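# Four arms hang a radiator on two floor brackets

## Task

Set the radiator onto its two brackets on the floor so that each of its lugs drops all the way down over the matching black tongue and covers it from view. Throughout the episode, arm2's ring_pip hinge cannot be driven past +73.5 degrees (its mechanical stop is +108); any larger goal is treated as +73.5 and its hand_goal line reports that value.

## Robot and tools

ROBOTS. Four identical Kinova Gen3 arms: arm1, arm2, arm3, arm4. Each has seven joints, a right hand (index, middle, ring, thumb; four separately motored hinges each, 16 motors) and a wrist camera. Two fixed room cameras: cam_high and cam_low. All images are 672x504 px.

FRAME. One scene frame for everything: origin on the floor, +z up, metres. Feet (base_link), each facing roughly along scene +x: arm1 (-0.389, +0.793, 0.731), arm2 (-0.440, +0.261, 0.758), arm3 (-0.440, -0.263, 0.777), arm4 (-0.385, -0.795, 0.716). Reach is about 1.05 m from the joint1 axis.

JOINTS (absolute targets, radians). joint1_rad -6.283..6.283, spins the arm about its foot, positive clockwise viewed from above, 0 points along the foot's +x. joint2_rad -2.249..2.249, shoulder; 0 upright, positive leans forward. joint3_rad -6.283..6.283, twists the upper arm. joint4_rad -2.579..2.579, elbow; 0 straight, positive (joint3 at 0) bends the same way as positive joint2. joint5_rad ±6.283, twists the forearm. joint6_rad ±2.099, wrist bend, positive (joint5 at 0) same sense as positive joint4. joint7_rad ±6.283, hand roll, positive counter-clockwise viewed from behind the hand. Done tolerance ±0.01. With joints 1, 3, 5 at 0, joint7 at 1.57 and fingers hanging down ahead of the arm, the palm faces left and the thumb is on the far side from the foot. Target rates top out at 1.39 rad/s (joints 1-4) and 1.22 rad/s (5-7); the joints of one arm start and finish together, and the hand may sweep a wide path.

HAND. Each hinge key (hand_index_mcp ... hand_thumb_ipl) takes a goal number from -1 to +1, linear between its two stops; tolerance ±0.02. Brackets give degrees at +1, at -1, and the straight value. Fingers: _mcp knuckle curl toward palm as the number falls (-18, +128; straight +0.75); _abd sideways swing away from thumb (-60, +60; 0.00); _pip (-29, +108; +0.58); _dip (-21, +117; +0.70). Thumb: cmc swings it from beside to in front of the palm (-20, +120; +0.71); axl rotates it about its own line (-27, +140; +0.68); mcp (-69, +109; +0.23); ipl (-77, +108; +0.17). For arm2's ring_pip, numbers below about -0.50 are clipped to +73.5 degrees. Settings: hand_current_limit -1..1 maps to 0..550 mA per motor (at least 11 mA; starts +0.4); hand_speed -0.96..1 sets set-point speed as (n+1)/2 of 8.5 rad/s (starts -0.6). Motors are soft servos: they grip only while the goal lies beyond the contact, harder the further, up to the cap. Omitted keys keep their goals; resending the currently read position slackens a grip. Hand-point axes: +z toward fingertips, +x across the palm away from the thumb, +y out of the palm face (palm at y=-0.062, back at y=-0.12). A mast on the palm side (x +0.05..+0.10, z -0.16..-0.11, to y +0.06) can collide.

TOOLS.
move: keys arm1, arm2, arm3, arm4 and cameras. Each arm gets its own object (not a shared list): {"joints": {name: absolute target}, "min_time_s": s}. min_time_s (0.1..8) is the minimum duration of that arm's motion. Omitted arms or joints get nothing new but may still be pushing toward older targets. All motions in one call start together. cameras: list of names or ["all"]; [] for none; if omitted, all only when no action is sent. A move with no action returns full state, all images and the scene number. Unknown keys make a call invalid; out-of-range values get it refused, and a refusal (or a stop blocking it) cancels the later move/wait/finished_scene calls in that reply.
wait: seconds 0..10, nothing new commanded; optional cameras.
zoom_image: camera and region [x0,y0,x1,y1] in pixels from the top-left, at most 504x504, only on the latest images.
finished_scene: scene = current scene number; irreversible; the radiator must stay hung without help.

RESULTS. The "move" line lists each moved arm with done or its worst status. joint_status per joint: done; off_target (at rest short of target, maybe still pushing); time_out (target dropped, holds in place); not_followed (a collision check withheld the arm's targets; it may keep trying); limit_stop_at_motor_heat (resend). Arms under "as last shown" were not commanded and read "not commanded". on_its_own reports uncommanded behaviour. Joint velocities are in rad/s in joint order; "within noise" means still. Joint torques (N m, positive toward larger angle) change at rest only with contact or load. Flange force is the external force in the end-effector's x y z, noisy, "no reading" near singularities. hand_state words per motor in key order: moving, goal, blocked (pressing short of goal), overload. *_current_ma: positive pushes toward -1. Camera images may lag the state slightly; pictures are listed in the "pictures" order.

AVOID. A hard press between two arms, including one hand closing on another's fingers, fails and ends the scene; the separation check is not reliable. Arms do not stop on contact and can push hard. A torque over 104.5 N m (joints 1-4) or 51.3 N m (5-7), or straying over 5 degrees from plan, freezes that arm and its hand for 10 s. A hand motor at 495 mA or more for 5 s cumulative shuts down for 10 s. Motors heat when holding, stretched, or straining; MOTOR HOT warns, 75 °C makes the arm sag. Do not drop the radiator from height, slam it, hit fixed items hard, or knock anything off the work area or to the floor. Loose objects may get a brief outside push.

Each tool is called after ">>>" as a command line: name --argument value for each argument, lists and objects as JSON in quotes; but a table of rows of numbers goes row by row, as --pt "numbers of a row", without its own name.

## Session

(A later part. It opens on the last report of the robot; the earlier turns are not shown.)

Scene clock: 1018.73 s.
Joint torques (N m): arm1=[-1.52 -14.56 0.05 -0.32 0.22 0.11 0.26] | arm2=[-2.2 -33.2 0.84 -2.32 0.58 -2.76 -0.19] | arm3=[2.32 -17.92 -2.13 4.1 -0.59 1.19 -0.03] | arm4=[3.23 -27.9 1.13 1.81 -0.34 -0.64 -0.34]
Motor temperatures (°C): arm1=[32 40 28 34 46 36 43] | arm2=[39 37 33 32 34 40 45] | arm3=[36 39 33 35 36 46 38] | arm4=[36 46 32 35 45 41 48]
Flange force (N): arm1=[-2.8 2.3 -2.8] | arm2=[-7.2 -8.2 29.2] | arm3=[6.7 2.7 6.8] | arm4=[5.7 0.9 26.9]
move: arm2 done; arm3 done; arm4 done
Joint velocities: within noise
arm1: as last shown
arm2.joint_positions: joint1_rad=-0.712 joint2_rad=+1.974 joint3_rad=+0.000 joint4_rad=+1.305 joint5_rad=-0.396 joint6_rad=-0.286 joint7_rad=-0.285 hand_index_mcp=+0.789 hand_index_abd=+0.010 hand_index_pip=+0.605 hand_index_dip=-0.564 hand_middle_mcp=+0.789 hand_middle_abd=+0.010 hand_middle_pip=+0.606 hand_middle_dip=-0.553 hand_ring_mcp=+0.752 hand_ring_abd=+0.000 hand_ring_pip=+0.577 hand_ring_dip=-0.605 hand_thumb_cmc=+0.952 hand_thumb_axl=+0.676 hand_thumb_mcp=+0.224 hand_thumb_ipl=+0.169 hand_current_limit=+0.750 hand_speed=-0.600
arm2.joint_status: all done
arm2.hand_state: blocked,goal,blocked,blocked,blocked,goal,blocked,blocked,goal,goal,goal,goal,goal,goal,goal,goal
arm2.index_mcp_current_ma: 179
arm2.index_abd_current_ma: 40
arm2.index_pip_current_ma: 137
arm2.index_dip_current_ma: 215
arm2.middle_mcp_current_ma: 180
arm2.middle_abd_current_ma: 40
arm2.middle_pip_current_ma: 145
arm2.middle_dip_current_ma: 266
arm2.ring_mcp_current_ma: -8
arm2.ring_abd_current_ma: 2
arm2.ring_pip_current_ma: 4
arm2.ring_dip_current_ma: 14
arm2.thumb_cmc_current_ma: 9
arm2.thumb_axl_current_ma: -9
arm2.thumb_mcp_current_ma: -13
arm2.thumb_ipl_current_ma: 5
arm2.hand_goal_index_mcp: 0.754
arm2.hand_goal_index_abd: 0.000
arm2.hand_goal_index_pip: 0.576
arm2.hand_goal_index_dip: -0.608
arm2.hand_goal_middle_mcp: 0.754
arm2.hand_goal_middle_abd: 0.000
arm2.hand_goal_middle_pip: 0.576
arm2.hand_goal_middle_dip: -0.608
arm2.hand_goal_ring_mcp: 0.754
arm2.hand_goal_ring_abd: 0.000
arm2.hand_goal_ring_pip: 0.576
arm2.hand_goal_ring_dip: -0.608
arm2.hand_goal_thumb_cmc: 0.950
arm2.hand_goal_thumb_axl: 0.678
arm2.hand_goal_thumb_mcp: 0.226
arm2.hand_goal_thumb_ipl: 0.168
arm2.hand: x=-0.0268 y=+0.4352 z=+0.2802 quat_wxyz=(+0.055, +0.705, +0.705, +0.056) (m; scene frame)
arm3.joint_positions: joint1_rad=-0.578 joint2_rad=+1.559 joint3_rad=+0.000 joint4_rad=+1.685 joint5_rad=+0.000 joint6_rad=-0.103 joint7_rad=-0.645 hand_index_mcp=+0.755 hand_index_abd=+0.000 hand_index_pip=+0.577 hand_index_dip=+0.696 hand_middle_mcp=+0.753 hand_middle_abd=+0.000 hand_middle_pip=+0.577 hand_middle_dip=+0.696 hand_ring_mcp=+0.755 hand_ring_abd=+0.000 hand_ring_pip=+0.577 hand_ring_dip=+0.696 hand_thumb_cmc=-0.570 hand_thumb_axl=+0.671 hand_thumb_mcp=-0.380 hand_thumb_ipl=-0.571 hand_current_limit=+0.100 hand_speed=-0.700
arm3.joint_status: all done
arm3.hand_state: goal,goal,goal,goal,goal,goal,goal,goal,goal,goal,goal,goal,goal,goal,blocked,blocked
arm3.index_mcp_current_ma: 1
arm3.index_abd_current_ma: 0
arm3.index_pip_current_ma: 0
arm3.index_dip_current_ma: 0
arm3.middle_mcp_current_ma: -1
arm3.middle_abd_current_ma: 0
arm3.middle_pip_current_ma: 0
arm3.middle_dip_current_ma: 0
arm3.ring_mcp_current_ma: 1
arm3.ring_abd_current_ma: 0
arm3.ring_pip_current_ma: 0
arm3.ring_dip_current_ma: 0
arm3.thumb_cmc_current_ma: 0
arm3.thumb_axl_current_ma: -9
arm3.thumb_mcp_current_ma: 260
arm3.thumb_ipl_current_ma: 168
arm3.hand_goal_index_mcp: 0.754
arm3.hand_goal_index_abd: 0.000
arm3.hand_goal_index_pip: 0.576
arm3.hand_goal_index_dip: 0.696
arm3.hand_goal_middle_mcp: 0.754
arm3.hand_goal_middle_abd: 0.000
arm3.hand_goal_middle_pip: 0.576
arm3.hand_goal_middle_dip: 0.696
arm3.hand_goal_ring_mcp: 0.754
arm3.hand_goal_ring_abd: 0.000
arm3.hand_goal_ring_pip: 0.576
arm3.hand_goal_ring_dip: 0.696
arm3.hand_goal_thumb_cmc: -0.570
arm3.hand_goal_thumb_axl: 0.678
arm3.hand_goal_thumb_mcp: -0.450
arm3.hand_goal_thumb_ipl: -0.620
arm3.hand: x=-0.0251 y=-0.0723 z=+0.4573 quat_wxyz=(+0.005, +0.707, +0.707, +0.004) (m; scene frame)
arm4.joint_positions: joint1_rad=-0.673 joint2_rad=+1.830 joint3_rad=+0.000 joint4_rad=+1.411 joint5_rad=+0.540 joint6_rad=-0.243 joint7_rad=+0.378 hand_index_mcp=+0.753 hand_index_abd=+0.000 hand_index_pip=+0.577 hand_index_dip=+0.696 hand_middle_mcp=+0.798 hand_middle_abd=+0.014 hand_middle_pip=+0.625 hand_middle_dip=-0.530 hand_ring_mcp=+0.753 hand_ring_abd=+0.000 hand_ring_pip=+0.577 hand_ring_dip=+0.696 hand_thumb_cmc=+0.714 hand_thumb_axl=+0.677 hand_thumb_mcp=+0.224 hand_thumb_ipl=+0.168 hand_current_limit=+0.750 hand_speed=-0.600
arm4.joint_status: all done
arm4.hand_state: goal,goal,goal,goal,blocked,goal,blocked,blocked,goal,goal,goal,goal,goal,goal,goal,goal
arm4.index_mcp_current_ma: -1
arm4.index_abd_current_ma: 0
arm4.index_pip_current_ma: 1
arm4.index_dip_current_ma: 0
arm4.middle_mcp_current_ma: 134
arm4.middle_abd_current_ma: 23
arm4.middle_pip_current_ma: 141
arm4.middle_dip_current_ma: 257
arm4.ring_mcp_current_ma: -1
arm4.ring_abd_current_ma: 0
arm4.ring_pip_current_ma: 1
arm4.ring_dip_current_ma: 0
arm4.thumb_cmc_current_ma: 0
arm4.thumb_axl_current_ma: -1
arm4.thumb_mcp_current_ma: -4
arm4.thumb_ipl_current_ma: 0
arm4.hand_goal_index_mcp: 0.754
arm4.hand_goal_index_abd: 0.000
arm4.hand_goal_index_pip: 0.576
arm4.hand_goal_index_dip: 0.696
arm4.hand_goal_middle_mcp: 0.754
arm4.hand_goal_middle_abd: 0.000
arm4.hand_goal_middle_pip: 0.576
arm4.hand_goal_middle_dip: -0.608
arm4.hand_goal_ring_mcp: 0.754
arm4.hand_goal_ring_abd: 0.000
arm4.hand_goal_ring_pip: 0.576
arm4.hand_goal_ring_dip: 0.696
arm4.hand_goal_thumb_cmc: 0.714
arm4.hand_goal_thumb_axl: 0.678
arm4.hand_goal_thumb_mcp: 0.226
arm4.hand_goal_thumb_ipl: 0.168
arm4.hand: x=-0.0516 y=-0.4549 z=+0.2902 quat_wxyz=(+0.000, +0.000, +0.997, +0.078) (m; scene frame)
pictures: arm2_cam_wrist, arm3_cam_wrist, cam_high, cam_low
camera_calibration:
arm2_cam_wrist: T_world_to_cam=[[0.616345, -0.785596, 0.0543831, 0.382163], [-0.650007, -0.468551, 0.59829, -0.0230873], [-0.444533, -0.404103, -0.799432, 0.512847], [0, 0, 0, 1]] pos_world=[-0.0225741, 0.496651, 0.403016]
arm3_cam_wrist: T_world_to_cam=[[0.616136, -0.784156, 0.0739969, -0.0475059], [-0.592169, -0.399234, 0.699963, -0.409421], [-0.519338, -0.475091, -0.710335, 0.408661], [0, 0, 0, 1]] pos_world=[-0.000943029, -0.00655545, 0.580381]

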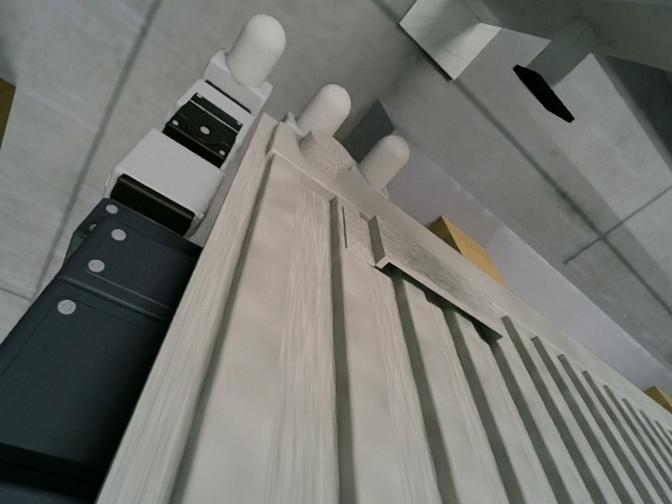

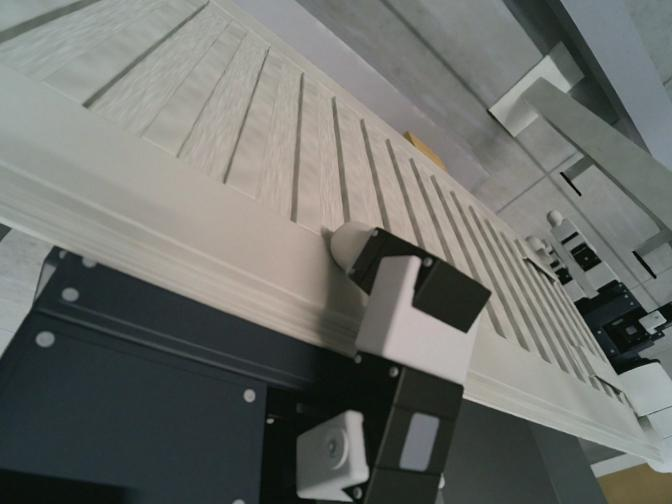

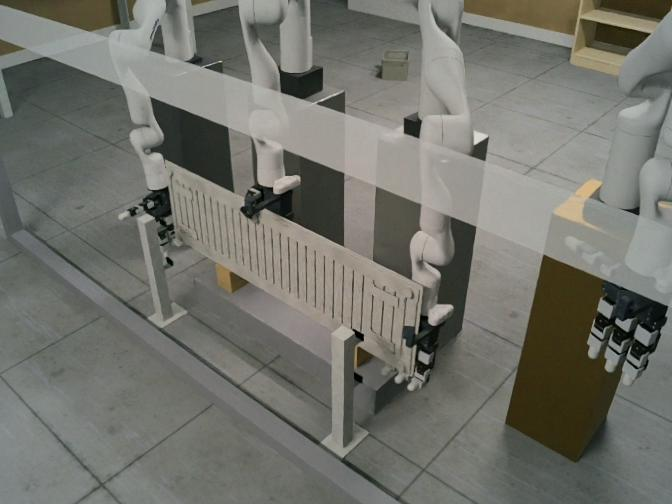

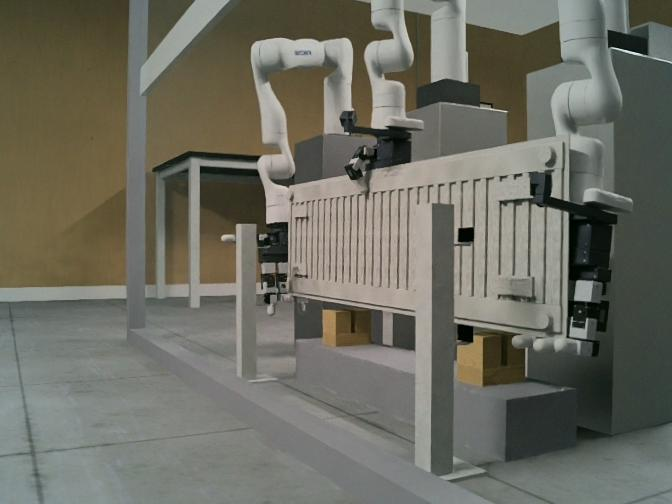

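>>> move --arm2 '{"joints": {"joint1_rad": -0.6641, "joint2_rad": 2.0015, "joint4_rad": 1.1989, "joint5_rad": -0.4975, "joint6_rad": -0.2165, "joint7_rad": -0.1312}, "min_time_s": 3.5}' --arm3 '{"joints": {"joint1_rad": -0.5376, "joint2_rad": 1.5876, "joint4_rad": 1.5926, "joint6_rad": -0.0386, "joint7_rad": -0.6056}, "min_time_s": 3.5}' --arm4 '{"joints": {"joint1_rad": -0.6309, "joint2_rad": 1.8574, "joint4_rad": 1.3095, "joint5_rad": 0.7857, "joint6_rad": -0.1822, "joint7_rad": 0.1706}, "min_time_s": 3.5}' --cameras '["arm2_cam_wrist", "cam_low"]'

>>> move --arm2 '{"joints": {"joint1_rad": -0.6213, "joint2_rad": 2.0338, "joint4_rad": 1.0819, "joint5_rad": -0.7224, "joint6_rad": -0.1469, "joint7_rad": 0.1411}, "min_time_s": 4}' --arm3 '{"joints": {"joint1_rad": -0.5007, "joint2_rad": 1.6186, "joint4_rad": 1.495, "joint6_rad": 0.028, "joint7_rad": -0.5687}, "min_time_s": 4}' --arm4 '{"joints": {"joint1_rad": -0.5922, "joint2_rad": 1.8902, "joint4_rad": 1.1976, "joint5_rad": 1.2424, "joint6_rad": -0.1399, "joint7_rad": -0.2523}, "min_time_s": 4}' --cameras '["arm2_cam_wrist", "arm3_cam_wrist", "arm4_cam_wrist", "cam_low", "cam_high"]'

Scene clock: 1146.60 s.
Joint torques (N m): arm1=[-1.47 -14.51 -0.05 -0.31 0.17 0.06 0.3] | arm2=[-2.18 -34.09 0.91 -3.46 0.54 -2.52 -0.2] | arm3=[2.2 -18.38 -2.3 3.43 -0.64 1.15 -0.01] | arm4=[3.32 -29.1 1.01 0.44 -0.33 -0.51 -0.37]
Motor temperatures (°C): arm1=[31 40 28 34 46 35 43] | arm2=[39 40 33 32 34 40 45] | arm3=[36 40 33 35 36 46 38] | arm4=[36 49 32 35 45 41 48]
Flange force (N): arm1=[-2.6 2.3 -3.0] | arm2=[-7.2 -8.6 29.2] | arm3=[6.5 3.1 6.5] | arm4=[8.5 -0.4 25.8]
move: arm2 done; arm3 done; arm4 done
Joint velocities: within noise
arm1: as last shown
arm2.joint_positions: joint1_rad=-0.664 joint2_rad=+2.002 joint3_rad=+0.000 joint4_rad=+1.199 joint5_rad=-0.497 joint6_rad=-0.217 joint7_rad=-0.131 hand_index_mcp=+0.790 hand_index_abd=+0.010 hand_index_pip=+0.605 hand_index_dip=-0.564 hand_middle_mcp=+0.790 hand_middle_abd=+0.010 hand_middle_pip=+0.607 hand_middle_dip=-0.553 hand_ring_mcp=+0.752 hand_ring_abd=+0.000 hand_ring_pip=+0.577 hand_ring_dip=-0.605 hand_thumb_cmc=+0.952 hand_thumb_axl=+0.676 hand_thumb_mcp=+0.224 hand_thumb_ipl=+0.169 hand_current_limit=+0.750 hand_speed=-0.600
arm2.joint_status: all done
arm2.hand_state: blocked,goal,blocked,blocked,blocked,goal,blocked,blocked,goal,goal,goal,goal,goal,goal,goal,goal
arm2.index_mcp_current_ma: 184
arm2.index_abd_current_ma: 39
arm2.index_pip_current_ma: 137
arm2.index_dip_current_ma: 215
arm2.middle_mcp_current_ma: 184
arm2.middle_abd_current_ma: 40
arm2.middle_pip_current_ma: 147
arm2.middle_dip_current_ma: 271
arm2.ring_mcp_current_ma: -8
arm2.ring_abd_current_ma: 2
arm2.ring_pip_current_ma: 4
arm2.ring_dip_current_ma: 14
arm2.thumb_cmc_current_ma: 9
arm2.thumb_axl_current_ma: -9
arm2.thumb_mcp_current_ma: -13
arm2.thumb_ipl_current_ma: 5
arm2.hand_goal_index_mcp: 0.754
arm2.hand_goal_index_abd: 0.000
arm2.hand_goal_index_pip: 0.576
arm2.hand_goal_index_dip: -0.608
arm2.hand_goal_middle_mcp: 0.754
arm2.hand_goal_middle_abd: 0.000
arm2.hand_goal_middle_pip: 0.576
arm2.hand_goal_middle_dip: -0.608
arm2.hand_goal_ring_mcp: 0.754
arm2.hand_goal_ring_abd: 0.000
arm2.hand_goal_ring_pip: 0.576
arm2.hand_goal_ring_dip: -0.608
arm2.hand_goal_thumb_cmc: 0.950
arm2.hand_goal_thumb_axl: 0.678
arm2.hand_goal_thumb_mcp: 0.226
arm2.hand_goal_thumb_ipl: 0.168
arm2.hand: x=-0.0018 y=+0.4333 z=+0.2671 quat_wxyz=(+0.055, +0.705, +0.705, +0.056) (m; scene frame)
arm3.joint_positions: joint1_rad=-0.538 joint2_rad=+1.588 joint3_rad=+0.000 joint4_rad=+1.593 joint5_rad=+0.000 joint6_rad=-0.039 joint7_rad=-0.606 hand_index_mcp=+0.756 hand_index_abd=+0.000 hand_index_pip=+0.577 hand_index_dip=+0.696 hand_middle_mcp=+0.753 hand_middle_abd=+0.000 hand_middle_pip=+0.577 hand_middle_dip=+0.696 hand_ring_mcp=+0.756 hand_ring_abd=+0.000 hand_ring_pip=+0.577 hand_ring_dip=+0.696 hand_thumb_cmc=-0.570 hand_thumb_axl=+0.671 hand_thumb_mcp=-0.380 hand_thumb_ipl=-0.571 hand_current_limit=+0.100 hand_speed=-0.700
arm3.joint_status: all done
arm3.hand_state: goal,goal,goal,goal,goal,goal,goal,goal,goal,goal,goal,goal,goal,goal,blocked,blocked
arm3.index_mcp_current_ma: 1
arm3.index_abd_current_ma: 0
arm3.index_pip_current_ma: 0
arm3.index_dip_current_ma: 0
arm3.middle_mcp_current_ma: -1
arm3.middle_abd_current_ma: 0
arm3.middle_pip_current_ma: 0
arm3.middle_dip_current_ma: 0
arm3.ring_mcp_current_ma: 1
arm3.ring_abd_current_ma: 0
arm3.ring_pip_current_ma: 0
arm3.ring_dip_current_ma: 0
arm3.thumb_cmc_current_ma: 0
arm3.thumb_axl_current_ma: -10
arm3.thumb_mcp_current_ma: 260
arm3.thumb_ipl_current_ma: 168
arm3.hand_goal_index_mcp: 0.754
arm3.hand_goal_index_abd: 0.000
arm3.hand_goal_index_pip: 0.576
arm3.hand_goal_index_dip: 0.696
arm3.hand_goal_middle_mcp: 0.754
arm3.hand_goal_middle_abd: 0.000
arm3.hand_goal_middle_pip: 0.576
arm3.hand_goal_middle_dip: 0.696
arm3.hand_goal_ring_mcp: 0.754
arm3.hand_goal_ring_abd: 0.000
arm3.hand_goal_ring_pip: 0.576
arm3.hand_goal_ring_dip: 0.696
arm3.hand_goal_thumb_cmc: -0.570
arm3.hand_goal_thumb_axl: 0.678
arm3.hand_goal_thumb_mcp: -0.450
arm3.hand_goal_thumb_ipl: -0.620
arm3.hand: x=-0.0002 y=-0.0740 z=+0.4443 quat_wxyz=(+0.005, +0.707, +0.707, +0.004) (m; scene frame)
arm4.joint_positions: joint1_rad=-0.631 joint2_rad=+1.857 joint3_rad=+0.000 joint4_rad=+1.310 joint5_rad=+0.786 joint6_rad=-0.182 joint7_rad=+0.171 hand_index_mcp=+0.753 hand_index_abd=+0.000 hand_index_pip=+0.577 hand_index_dip=+0.696 hand_middle_mcp=+0.800 hand_middle_abd=+0.013 hand_middle_pip=+0.625 hand_middle_dip=-0.530 hand_ring_mcp=+0.753 hand_ring_abd=+0.000 hand_ring_pip=+0.577 hand_ring_dip=+0.696 hand_thumb_cmc=+0.714 hand_thumb_axl=+0.677 hand_thumb_mcp=+0.224 hand_thumb_ipl=+0.168 hand_current_limit=+0.750 hand_speed=-0.600
arm4.joint_status: all done
arm4.hand_state: goal,goal,goal,goal,blocked,goal,blocked,blocked,goal,goal,goal,goal,goal,goal,goal,goal
arm4.index_mcp_current_ma: -1
arm4.index_abd_current_ma: 0
arm4.index_pip_current_ma: 1
arm4.index_dip_current_ma: 0
arm4.middle_mcp_current_ma: 141
arm4.middle_abd_current_ma: 21
arm4.middle_pip_current_ma: 141
arm4.middle_dip_current_ma: 257
arm4.ring_mcp_current_ma: -1
arm4.ring_abd_current_ma: 0
arm4.ring_pip_current_ma: 1
arm4.ring_dip_current_ma: 0
arm4.thumb_cmc_current_ma: 0
arm4.thumb_axl_current_ma: -1
arm4.thumb_mcp_current_ma: -4
arm4.thumb_ipl_current_ma: 0
arm4.hand_goal_index_mcp: 0.754
arm4.hand_goal_index_abd: 0.000
arm4.hand_goal_index_pip: 0.576
arm4.hand_goal_index_dip: 0.696
arm4.hand_goal_middle_mcp: 0.754
arm4.hand_goal_middle_abd: 0.000
arm4.hand_goal_middle_pip: 0.576
arm4.hand_goal_middle_dip: -0.608
arm4.hand_goal_ring_mcp: 0.754
arm4.hand_goal_ring_abd: 0.000
arm4.hand_goal_ring_pip: 0.576
arm4.hand_goal_ring_dip: 0.696
arm4.hand_goal_thumb_cmc: 0.714
arm4.hand_goal_thumb_axl: 0.678
arm4.hand_goal_thumb_mcp: 0.226
arm4.hand_goal_thumb_ipl: 0.168
arm4.hand: x=-0.0265 y=-0.4566 z=+0.2774 quat_wxyz=(+0.000, +0.000, +0.997, +0.078) (m; scene frame)
pictures: arm2_cam_wrist, cam_low
camera_calibration:
arm2_cam_wrist: T_world_to_cam=[[0.616405, -0.785541, 0.054498, 0.365902], [-0.650018, -0.468555, 0.598275, 0.000117827], [-0.444434, -0.404204, -0.799435, 0.512771], [0, 0, 0, 1]] pos_world=[0.00242592, 0.494751, 0.389916]

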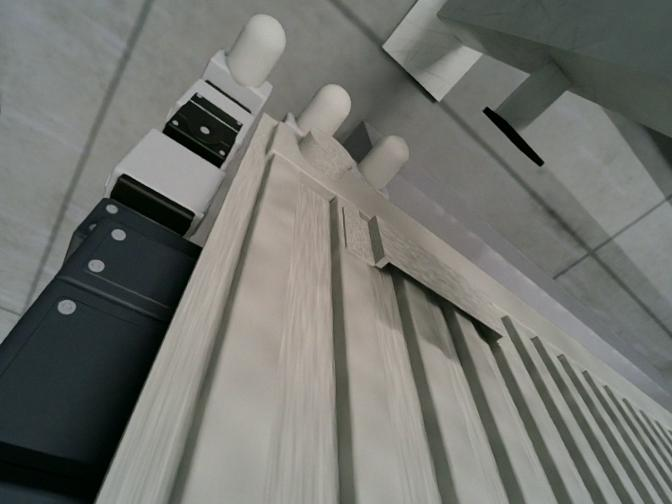

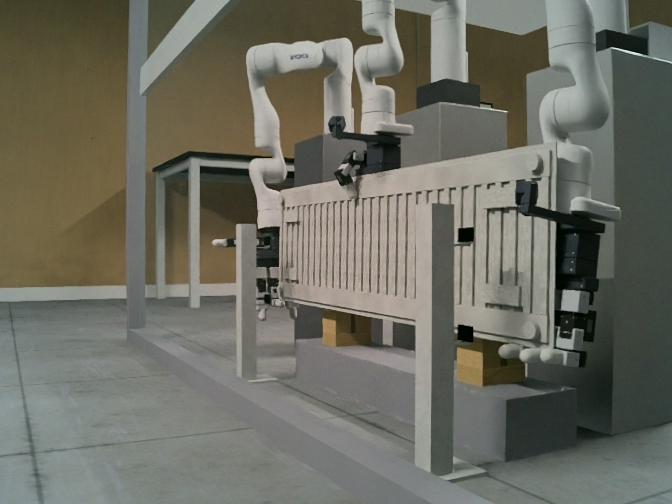

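Scene clock: 1150.93 s.
Joint torques (N m): arm1=[-1.52 -14.54 -0.06 -0.22 0.17 0.13 0.29] | arm2=[-2.44 -35.2 0.74 -4.99 0.48 -2 -0.21] | arm3=[2.38 -18.67 -1.97 3.04 -0.68 1.23 -0.02] | arm4=[3.41 -30.23 0.82 -0.95 -0.39 -0.2 -0.33]
Motor temperatures (°C): arm1=[31 40 28 34 46 35 43] | arm2=[39 40 33 32 34 40 45] | arm3=[36 40 33 35 36 46 38] | arm4=[36 49 32 35 45 41 48]
Flange force (N): arm1=[-2.6 2.5 -2.7] | arm2=[-9.0 -10.2 27.7] | arm3=[7.2 3.6 6.5] | arm4=no reading
move: arm2 done; arm3 done; arm4 done
Joint velocities: within noise
arm1: as last shown
arm2.joint_positions: joint1_rad=-0.621 joint2_rad=+2.034 joint3_rad=+0.000 joint4_rad=+1.082 joint5_rad=-0.722 joint6_rad=-0.147 joint7_rad=+0.141 hand_index_mcp=+0.792 hand_index_abd=+0.009 hand_index_pip=+0.605 hand_index_dip=-0.562 hand_middle_mcp=+0.792 hand_middle_abd=+0.009 hand_middle_pip=+0.607 hand_middle_dip=-0.551 hand_ring_mcp=+0.752 hand_ring_abd=+0.000 hand_ring_pip=+0.577 hand_ring_dip=-0.605 hand_thumb_cmc=+0.952 hand_thumb_axl=+0.676 hand_thumb_mcp=+0.224 hand_thumb_ipl=+0.169 hand_current_limit=+0.750 hand_speed=-0.600
arm2.joint_status: all done
arm2.hand_state: blocked,goal,blocked,blocked,blocked,goal,blocked,blocked,goal,goal,goal,goal,goal,goal,goal,goal
arm2.index_mcp_current_ma: 197
arm2.index_abd_current_ma: 37
arm2.index_pip_current_ma: 138
arm2.index_dip_current_ma: 223
arm2.middle_mcp_current_ma: 196
arm2.middle_abd_current_ma: 39
arm2.middle_pip_current_ma: 147
arm2.middle_dip_current_ma: 277
arm2.ring_mcp_current_ma: -8
arm2.ring_abd_current_ma: 2
arm2.ring_pip_current_ma: 4
arm2.ring_dip_current_ma: 14
arm2.thumb_cmc_current_ma: 9
arm2.thumb_axl_current_ma: -9
arm2.thumb_mcp_current_ma: -13
arm2.thumb_ipl_current_ma: 5
arm2.hand_goal_index_mcp: 0.754
arm2.hand_goal_index_abd: 0.000
arm2.hand_goal_index_pip: 0.576
arm2.hand_goal_index_dip: -0.608
arm2.hand_goal_middle_mcp: 0.754
arm2.hand_goal_middle_abd: 0.000
arm2.hand_goal_middle_pip: 0.576
arm2.hand_goal_middle_dip: -0.608
arm2.hand_goal_ring_mcp: 0.754
arm2.hand_goal_ring_abd: 0.000
arm2.hand_goal_ring_pip: 0.576
arm2.hand_goal_ring_dip: -0.608
arm2.hand_goal_thumb_cmc: 0.950
arm2.hand_goal_thumb_axl: 0.678
arm2.hand_goal_thumb_mcp: 0.226
arm2.hand_goal_thumb_ipl: 0.168
arm2.hand: x=+0.0233 y=+0.4314 z=+0.2541 quat_wxyz=(+0.055, +0.705, +0.705, +0.056) (m; scene frame)
arm3.joint_positions: joint1_rad=-0.501 joint2_rad=+1.619 joint3_rad=+0.000 joint4_rad=+1.495 joint5_rad=+0.000 joint6_rad=+0.028 joint7_rad=-0.569 hand_index_mcp=+0.756 hand_index_abd=+0.000 hand_index_pip=+0.577 hand_index_dip=+0.696 hand_middle_mcp=+0.753 hand_middle_abd=+0.000 hand_middle_pip=+0.577 hand_middle_dip=+0.696 hand_ring_mcp=+0.756 hand_ring_abd=+0.000 hand_ring_pip=+0.577 hand_ring_dip=+0.696 hand_thumb_cmc=-0.570 hand_thumb_axl=+0.672 hand_thumb_mcp=-0.380 hand_thumb_ipl=-0.571 hand_current_limit=+0.100 hand_speed=-0.700
arm3.joint_status: all done
arm3.hand_state: goal,goal,goal,goal,goal,goal,goal,goal,goal,goal,goal,goal,goal,goal,blocked,blocked
arm3.index_mcp_current_ma: 1
arm3.index_abd_current_ma: 0
arm3.index_pip_current_ma: 1
arm3.index_dip_current_ma: 0
arm3.middle_mcp_current_ma: -1
arm3.middle_abd_current_ma: 0
arm3.middle_pip_current_ma: 0
arm3.middle_dip_current_ma: 0
arm3.ring_mcp_current_ma: 2
arm3.ring_abd_current_ma: 0
arm3.ring_pip_current_ma: 0
arm3.ring_dip_current_ma: 0
arm3.thumb_cmc_current_ma: 0
arm3.thumb_axl_current_ma: -7
arm3.thumb_mcp_current_ma: 260
arm3.thumb_ipl_current_ma: 168
arm3.hand_goal_index_mcp: 0.754
arm3.hand_goal_index_abd: 0.000
arm3.hand_goal_index_pip: 0.576
arm3.hand_goal_index_dip: 0.696
arm3.hand_goal_middle_mcp: 0.754
arm3.hand_goal_middle_abd: 0.000
arm3.hand_goal_middle_pip: 0.576
arm3.hand_goal_middle_dip: 0.696
arm3.hand_goal_ring_mcp: 0.754
arm3.hand_goal_ring_abd: 0.000
arm3.hand_goal_ring_pip: 0.576
arm3.hand_goal_ring_dip: 0.696
arm3.hand_goal_thumb_cmc: -0.570
arm3.hand_goal_thumb_axl: 0.678
arm3.hand_goal_thumb_mcp: -0.450
arm3.hand_goal_thumb_ipl: -0.620
arm3.hand: x=+0.0248 y=-0.0761 z=+0.4314 quat_wxyz=(+0.005, +0.707, +0.707, +0.004) (m; scene frame)
arm4.joint_positions: joint1_rad=-0.592 joint2_rad=+1.890 joint3_rad=+0.000 joint4_rad=+1.198 joint5_rad=+1.242 joint6_rad=-0.140 joint7_rad=-0.252 hand_index_mcp=+0.753 hand_index_abd=+0.000 hand_index_pip=+0.577 hand_index_dip=+0.696 hand_middle_mcp=+0.802 hand_middle_abd=+0.014 hand_middle_pip=+0.626 hand_middle_dip=-0.530 hand_ring_mcp=+0.753 hand_ring_abd=+0.000 hand_ring_pip=+0.577 hand_ring_dip=+0.696 hand_thumb_cmc=+0.714 hand_thumb_axl=+0.677 hand_thumb_mcp=+0.224 hand_thumb_ipl=+0.168 hand_current_limit=+0.750 hand_speed=-0.600
arm4.joint_status: all done
arm4.hand_state: goal,goal,goal,goal,blocked,goal,blocked,blocked,goal,goal,goal,goal,goal,goal,goal,goal
arm4.index_mcp_current_ma: -1
arm4.index_abd_current_ma: 0
arm4.index_pip_current_ma: 1
arm4.index_dip_current_ma: 0
arm4.middle_mcp_current_ma: 148
arm4.middle_abd_current_ma: 24
arm4.middle_pip_current_ma: 145
arm4.middle_dip_current_ma: 257
arm4.ring_mcp_current_ma: -1
arm4.ring_abd_current_ma: 0
arm4.ring_pip_current_ma: 1
arm4.ring_dip_current_ma: 0
arm4.thumb_cmc_current_ma: 0
arm4.thumb_axl_current_ma: -1
arm4.thumb_mcp_current_ma: -4
arm4.thumb_ipl_current_ma: 0
arm4.hand_goal_index_mcp: 0.754
arm4.hand_goal_index_abd: 0.000
arm4.hand_goal_index_pip: 0.576
arm4.hand_goal_index_dip: 0.696
arm4.hand_goal_middle_mcp: 0.754
arm4.hand_goal_middle_abd: 0.000
arm4.hand_goal_middle_pip: 0.576
arm4.hand_goal_middle_dip: -0.608
arm4.hand_goal_ring_mcp: 0.754
arm4.hand_goal_ring_abd: 0.000
arm4.hand_goal_ring_pip: 0.576
arm4.hand_goal_ring_dip: 0.696
arm4.hand_goal_thumb_cmc: 0.714
arm4.hand_goal_thumb_axl: 0.678
arm4.hand_goal_thumb_mcp: 0.226
arm4.hand_goal_thumb_ipl: 0.168
arm4.hand: x=-0.0015 y=-0.4585 z=+0.2644 quat_wxyz=(+0.000, +0.000, +0.997, +0.078) (m; scene frame)
pictures: arm2_cam_wrist, arm3_cam_wrist, arm4_cam_wrist, cam_high, cam_low
camera_calibration:
arm2_cam_wrist: T_world_to_cam=[[0.616534, -0.785443, 0.0544539, 0.349611], [-0.649951, -0.468704, 0.598231, 0.0234084], [-0.444354, -0.404222, -0.799471, 0.512785], [0, 0, 0, 1]] pos_world=[0.0275259, 0.49285, 0.376916]
arm3_cam_wrist: T_world_to_cam=[[0.616136, -0.784156, 0.0739969, -0.0793069], [-0.592169, -0.399234, 0.699963, -0.36319], [-0.519338, -0.475091, -0.710335, 0.414302], [0, 0, 0, 1]] pos_world=[0.048957, -0.0103554, 0.554381]
arm4_cam_wrist: T_world_to_cam=[[0.779154, 0.624828, 0.0500979, 0.314229], [0.454702, -0.6184, 0.640958, -0.498237], [0.431469, -0.476625, -0.76594, 0.11091], [0, 0, 0, 1]] pos_world=[-0.0661369, -0.451587, 0.388557]

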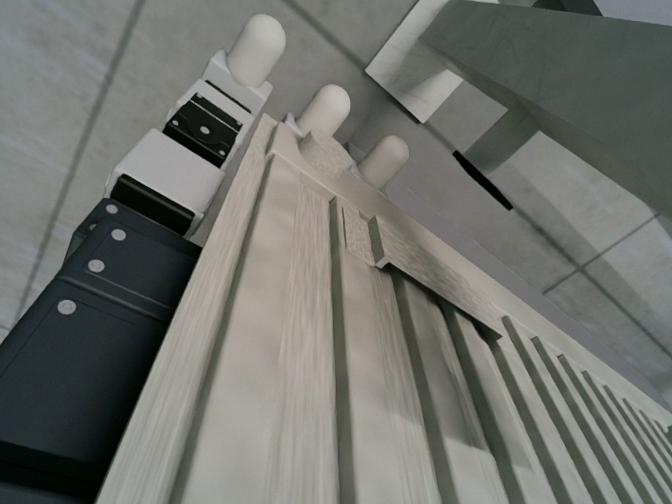

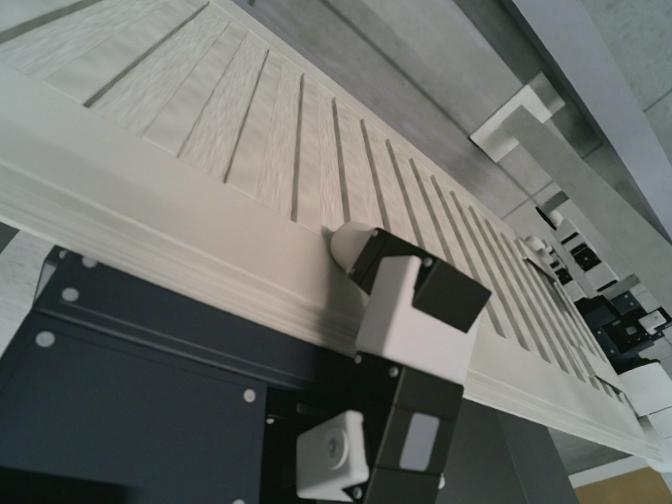

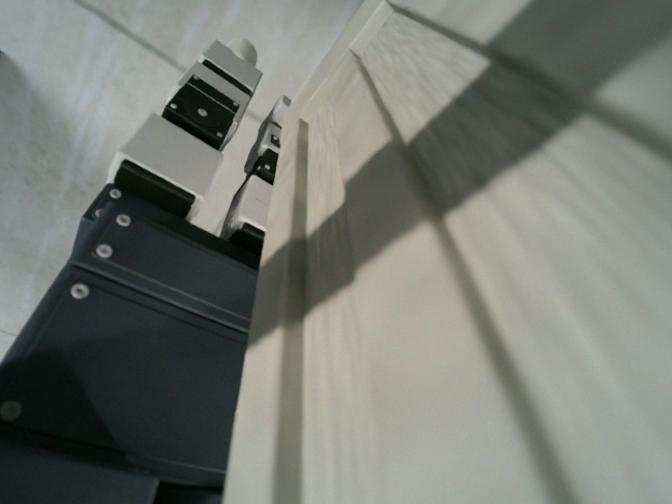

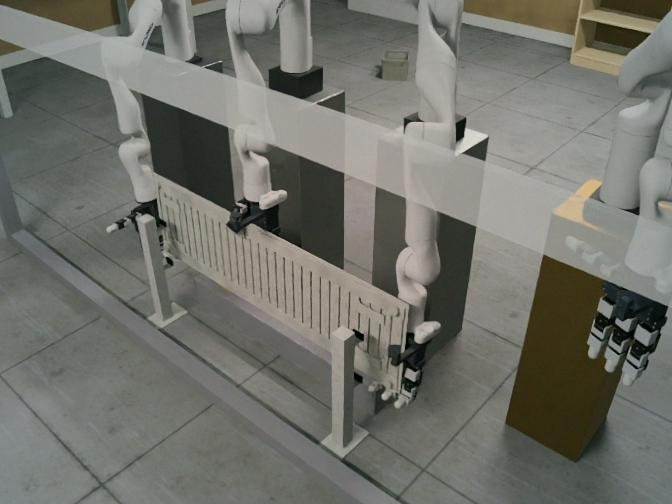

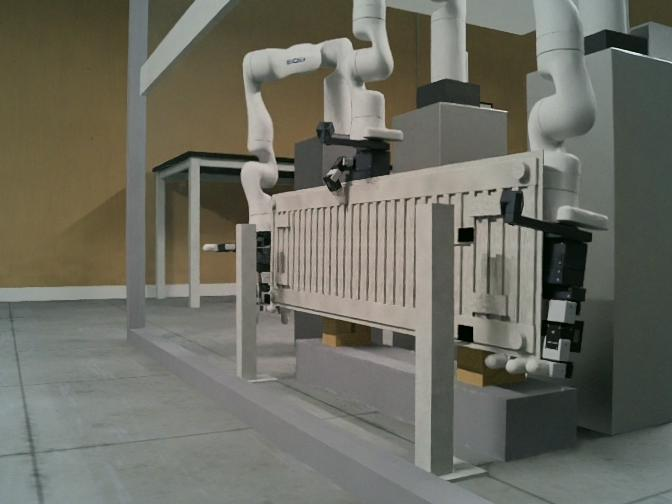

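>>> zoom_image --camera "arm3_cam_wrist" --region '[500, 180, 672, 420]'

>>> zoom_image --camera "cam_high" --region '[330, 280, 430, 400]'

>>> zoom_image --camera "cam_high" --region '[120, 170, 220, 290]'

>>> zoom_image --camera "cam_low" --region '[440, 200, 560, 360]'

>>> zoom_image --camera "cam_low" --region '[220, 190, 320, 320]'

Scaled by 2.100.

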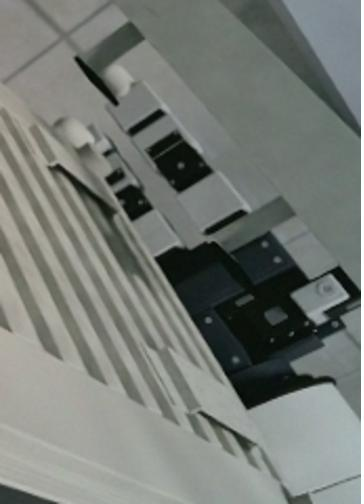

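Scaled by 4.200.

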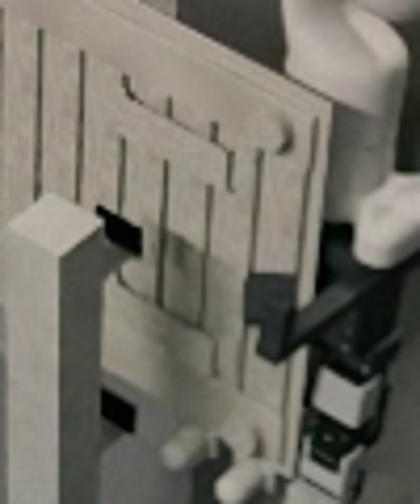

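Scaled by 4.200.

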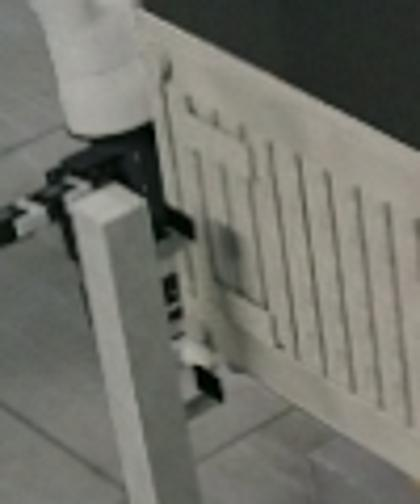

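Scaled by 3.150.

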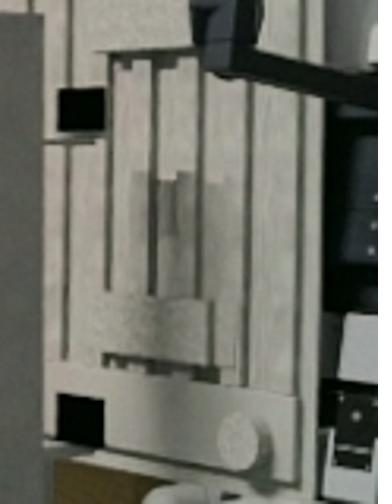

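Scaled by 3.877.

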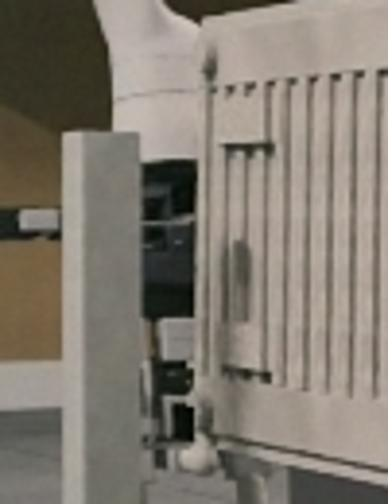

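>>> move --arm2 '{"joints": {"joint1_rad": -0.6018, "joint2_rad": 2.0501, "joint4_rad": 1.017, "joint5_rad": -0.9797, "joint6_rad": -0.1136, "joint7_rad": 0.4196}, "min_time_s": 3}' --arm3 '{"joints": {"joint1_rad": -0.4836, "joint2_rad": 1.6361, "joint4_rad": 1.4373, "joint6_rad": 0.0682, "joint7_rad": -0.5516}, "min_time_s": 3}' --arm4 '{"joints": {"joint1_rad": -0.5744, "joint2_rad": 1.9118, "joint4_rad": 1.1268, "joint5_rad": 1.6164, "joint6_rad": -0.1342, "joint7_rad": -0.612}, "min_time_s": 3}' --cameras '["arm2_cam_wrist", "arm3_cam_wrist", "cam_low"]'

>>> zoom_image --camera "arm3_cam_wrist" --region '[500, 180, 672, 420]'

>>> zoom_image --camera "cam_low" --region '[440, 200, 560, 360]'

>>> zoom_image --camera "cam_low" --region '[220, 190, 320, 320]'

Scene clock: 1255.03 s.
Joint torques (N m): arm1=[-1.54 -14.53 0.05 -0.24 0.25 0.09 0.22] | arm2=[-3 -35.04 1.21 -5.46 0.82 -1.93 0.13] | arm3=[3.05 -21.9 -0.57 0.28 -0.48 0.02 0.09] | arm4=[18.43 -62.98 15.72 -26.63 -2.42 7.37 -0.93]
Motor temperatures (°C): arm1=[31 40 28 34 46 35 43] | arm2=[39 40 33 32 34 40 45] | arm3=[36 39 33 35 36 46 38] | arm4=[36 47 32 35 45 41 48]
Flange force (N): arm1=[-2.6 2.6 -2.8] | arm2=no reading | arm3=[7.1 -0.4 7.5] | arm4=no reading
move: arm2 done; arm3 done; arm4 done
TORQUE WARNING: arm4's joint2_rad reached its warning level (56.7 N m). A warning alone does not stop the arm.
Joint velocities: within noise
arm1: as last shown
arm2.joint_positions: joint1_rad=-0.602 joint2_rad=+2.050 joint3_rad=+0.000 joint4_rad=+1.017 joint5_rad=-0.980 joint6_rad=-0.114 joint7_rad=+0.420 hand_index_mcp=+0.800 hand_index_abd=+0.005 hand_index_pip=+0.606 hand_index_dip=-0.561 hand_middle_mcp=+0.799 hand_middle_abd=+0.006 hand_middle_pip=+0.607 hand_middle_dip=-0.551 hand_ring_mcp=+0.752 hand_ring_abd=+0.000 hand_ring_pip=+0.577 hand_ring_dip=-0.605 hand_thumb_cmc=+0.952 hand_thumb_axl=+0.676 hand_thumb_mcp=+0.224 hand_thumb_ipl=+0.169 hand_current_limit=+0.750 hand_speed=-0.600
arm2.joint_status: all done
arm2.hand_state: blocked,goal,blocked,blocked,blocked,goal,blocked,blocked,goal,goal,goal,goal,goal,goal,goal,goal
arm2.index_mcp_current_ma: 237
arm2.index_abd_current_ma: 22
arm2.index_pip_current_ma: 141
arm2.index_dip_current_ma: 230
arm2.middle_mcp_current_ma: 232
arm2.middle_abd_current_ma: 23
arm2.middle_pip_current_ma: 147
arm2.middle_dip_current_ma: 277
arm2.ring_mcp_current_ma: -8
arm2.ring_abd_current_ma: 2
arm2.ring_pip_current_ma: 4
arm2.ring_dip_current_ma: 14
arm2.thumb_cmc_current_ma: 9
arm2.thumb_axl_current_ma: -9
arm2.thumb_mcp_current_ma: -13
arm2.thumb_ipl_current_ma: 5
arm2.hand_goal_index_mcp: 0.754
arm2.hand_goal_index_abd: 0.000
arm2.hand_goal_index_pip: 0.576
arm2.hand_goal_index_dip: -0.608
arm2.hand_goal_middle_mcp: 0.754
arm2.hand_goal_middle_abd: 0.000
arm2.hand_goal_middle_pip: 0.576
arm2.hand_goal_middle_dip: -0.608
arm2.hand_goal_ring_mcp: 0.754
arm2.hand_goal_ring_abd: 0.000
arm2.hand_goal_ring_pip: 0.576
arm2.hand_goal_ring_dip: -0.608
arm2.hand_goal_thumb_cmc: 0.950
arm2.hand_goal_thumb_axl: 0.678
arm2.hand_goal_thumb_mcp: 0.226
arm2.hand_goal_thumb_ipl: 0.168
arm2.hand: x=+0.0370 y=+0.4314 z=+0.2486 quat_wxyz=(+0.055, +0.705, +0.705, +0.056) (m; scene frame)
arm3.joint_positions: joint1_rad=-0.484 joint2_rad=+1.636 joint3_rad=+0.000 joint4_rad=+1.437 joint5_rad=+0.000 joint6_rad=+0.068 joint7_rad=-0.552 hand_index_mcp=+0.764 hand_index_abd=+0.000 hand_index_pip=+0.580 hand_index_dip=+0.696 hand_middle_mcp=+0.758 hand_middle_abd=+0.000 hand_middle_pip=+0.577 hand_middle_dip=+0.696 hand_ring_mcp=+0.763 hand_ring_abd=+0.000 hand_ring_pip=+0.580 hand_ring_dip=+0.696 hand_thumb_cmc=-0.570 hand_thumb_axl=+0.677 hand_thumb_mcp=-0.383 hand_thumb_ipl=-0.571 hand_current_limit=+0.100 hand_speed=-0.700
arm3.joint_status: all done
arm3.hand_state: goal,goal,goal,goal,goal,goal,goal,goal,goal,goal,goal,goal,goal,goal,blocked,blocked
arm3.index_mcp_current_ma: 13
arm3.index_abd_current_ma: 0
arm3.index_pip_current_ma: 4
arm3.index_dip_current_ma: 0
arm3.middle_mcp_current_ma: 4
arm3.middle_abd_current_ma: 0
arm3.middle_pip_current_ma: 0
arm3.middle_dip_current_ma: 0
arm3.ring_mcp_current_ma: 10
arm3.ring_abd_current_ma: 0
arm3.ring_pip_current_ma: 3
arm3.ring_dip_current_ma: 0
arm3.thumb_cmc_current_ma: 0
arm3.thumb_axl_current_ma: -1
arm3.thumb_mcp_current_ma: 246
arm3.thumb_ipl_current_ma: 167
arm3.hand_goal_index_mcp: 0.754
arm3.hand_goal_index_abd: 0.000
arm3.hand_goal_index_pip: 0.576
arm3.hand_goal_index_dip: 0.696
arm3.hand_goal_middle_mcp: 0.754
arm3.hand_goal_middle_abd: 0.000
arm3.hand_goal_middle_pip: 0.576
arm3.hand_goal_middle_dip: 0.696
arm3.hand_goal_ring_mcp: 0.754
arm3.hand_goal_ring_abd: 0.000
arm3.hand_goal_ring_pip: 0.576
arm3.hand_goal_ring_dip: 0.696
arm3.hand_goal_thumb_cmc: -0.570
arm3.hand_goal_thumb_axl: 0.678
arm3.hand_goal_thumb_mcp: -0.450
arm3.hand_goal_thumb_ipl: -0.620
arm3.hand: x=+0.0389 y=-0.0761 z=+0.4249 quat_wxyz=(+0.005, +0.707, +0.707, +0.004) (m; scene frame)
arm4.joint_positions: joint1_rad=-0.574 joint2_rad=+1.912 joint3_rad=+0.000 joint4_rad=+1.127 joint5_rad=+1.616 joint6_rad=-0.134 joint7_rad=-0.612 hand_index_mcp=+0.753 hand_index_abd=+0.000 hand_index_pip=+0.577 hand_index_dip=+0.696 hand_middle_mcp=+0.799 hand_middle_abd=+0.023 hand_middle_pip=+0.626 hand_middle_dip=-0.530 hand_ring_mcp=+0.753 hand_ring_abd=+0.000 hand_ring_pip=+0.577 hand_ring_dip=+0.696 hand_thumb_cmc=+0.710 hand_thumb_axl=+0.677 hand_thumb_mcp=+0.249 hand_thumb_ipl=+0.183 hand_current_limit=+0.750 hand_speed=-0.600
arm4.joint_status: all done
arm4.hand_state: goal,goal,goal,goal,blocked,blocked,blocked,blocked,goal,goal,goal,goal,goal,goal,blocked,goal
arm4.index_mcp_current_ma: -1
arm4.index_abd_current_ma: 0
arm4.index_pip_current_ma: 1
arm4.index_dip_current_ma: 0
arm4.middle_mcp_current_ma: 135
arm4.middle_abd_current_ma: 45
arm4.middle_pip_current_ma: 145
arm4.middle_dip_current_ma: 257
arm4.ring_mcp_current_ma: -1
arm4.ring_abd_current_ma: 0
arm4.ring_pip_current_ma: 1
arm4.ring_dip_current_ma: 0
arm4.thumb_cmc_current_ma: -6
arm4.thumb_axl_current_ma: -1
arm4.thumb_mcp_current_ma: 74
arm4.thumb_ipl_current_ma: 44
arm4.hand_goal_index_mcp: 0.754
arm4.hand_goal_index_abd: 0.000
arm4.hand_goal_index_pip: 0.576
arm4.hand_goal_index_dip: 0.696
arm4.hand_goal_middle_mcp: 0.754
arm4.hand_goal_middle_abd: 0.000
arm4.hand_goal_middle_pip: 0.576
arm4.hand_goal_middle_dip: -0.608
arm4.hand_goal_ring_mcp: 0.754
arm4.hand_goal_ring_abd: 0.000
arm4.hand_goal_ring_pip: 0.576
arm4.hand_goal_ring_dip: 0.696
arm4.hand_goal_thumb_cmc: 0.714
arm4.hand_goal_thumb_axl: 0.678
arm4.hand_goal_thumb_mcp: 0.226
arm4.hand_goal_thumb_ipl: 0.168
arm4.hand: x=+0.0125 y=-0.4583 z=+0.2568 quat_wxyz=(+0.000, +0.000, +0.997, +0.078) (m; scene frame)
pictures: arm2_cam_wrist, arm3_cam_wrist, cam_low
camera_calibration:
arm2_cam_wrist: T_world_to_cam=[[0.616132, -0.785771, 0.0542673, 0.341633], [-0.650008, -0.468348, 0.598448, 0.0353031], [-0.444827, -0.403997, -0.799322, 0.51429], [0, 0, 0, 1]] pos_world=[0.0412259, 0.492751, 0.371416]
arm3_cam_wrist: T_world_to_cam=[[0.616132, -0.784159, 0.0740016, -0.0875942], [-0.592173, -0.399228, 0.699963, -0.35033], [-0.519338, -0.475091, -0.710335, 0.41696], [0, 0, 0, 1]] pos_world=[0.063057, -0.0104554, 0.547881]

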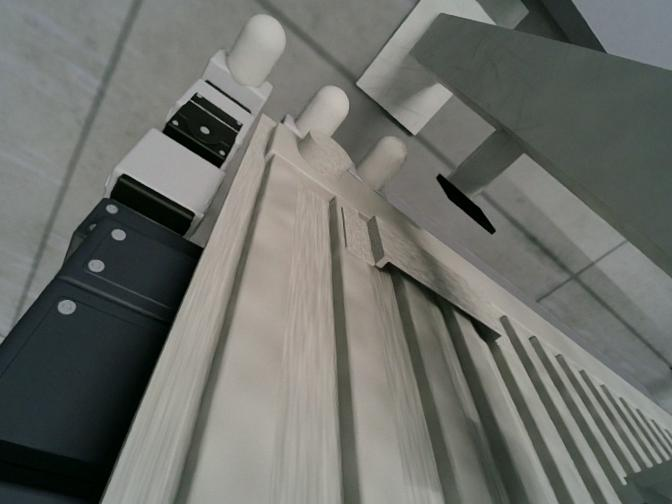

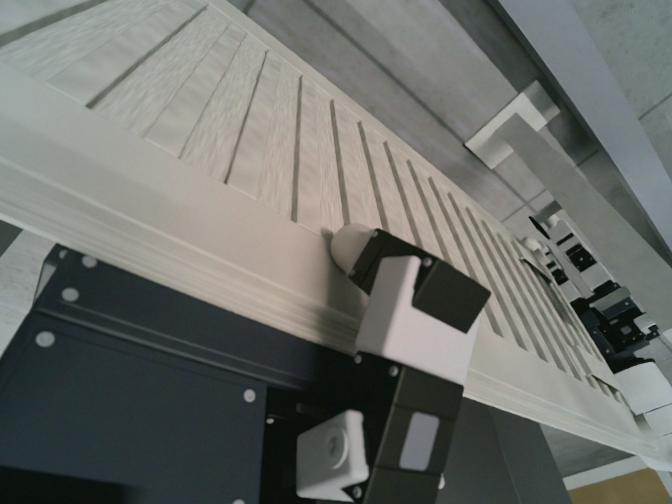

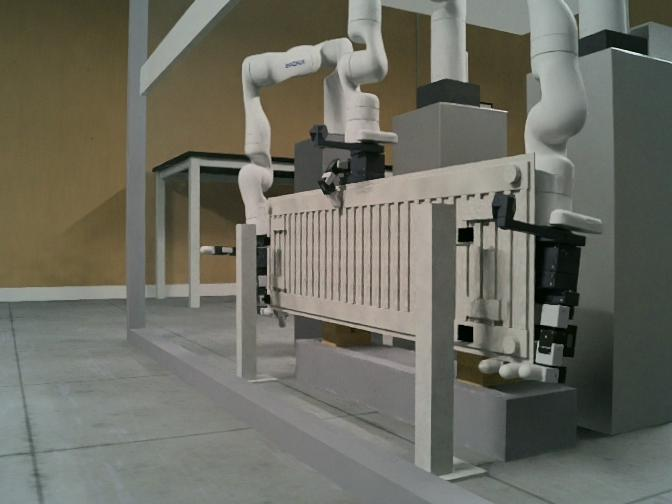

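Scaled by 2.100.

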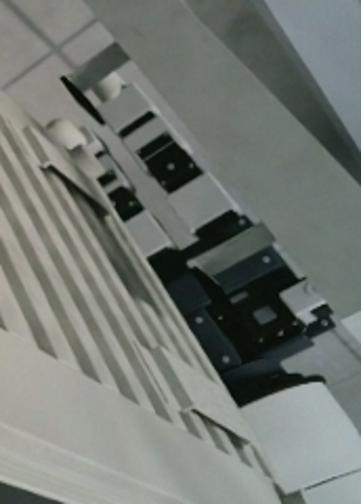

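Scaled by 3.150.

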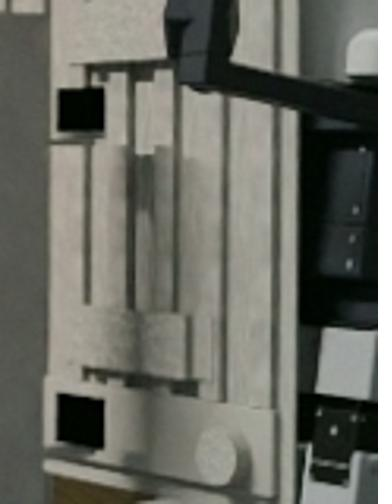

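Scaled by 3.877.

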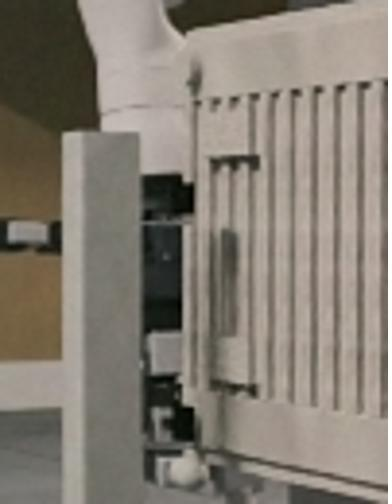

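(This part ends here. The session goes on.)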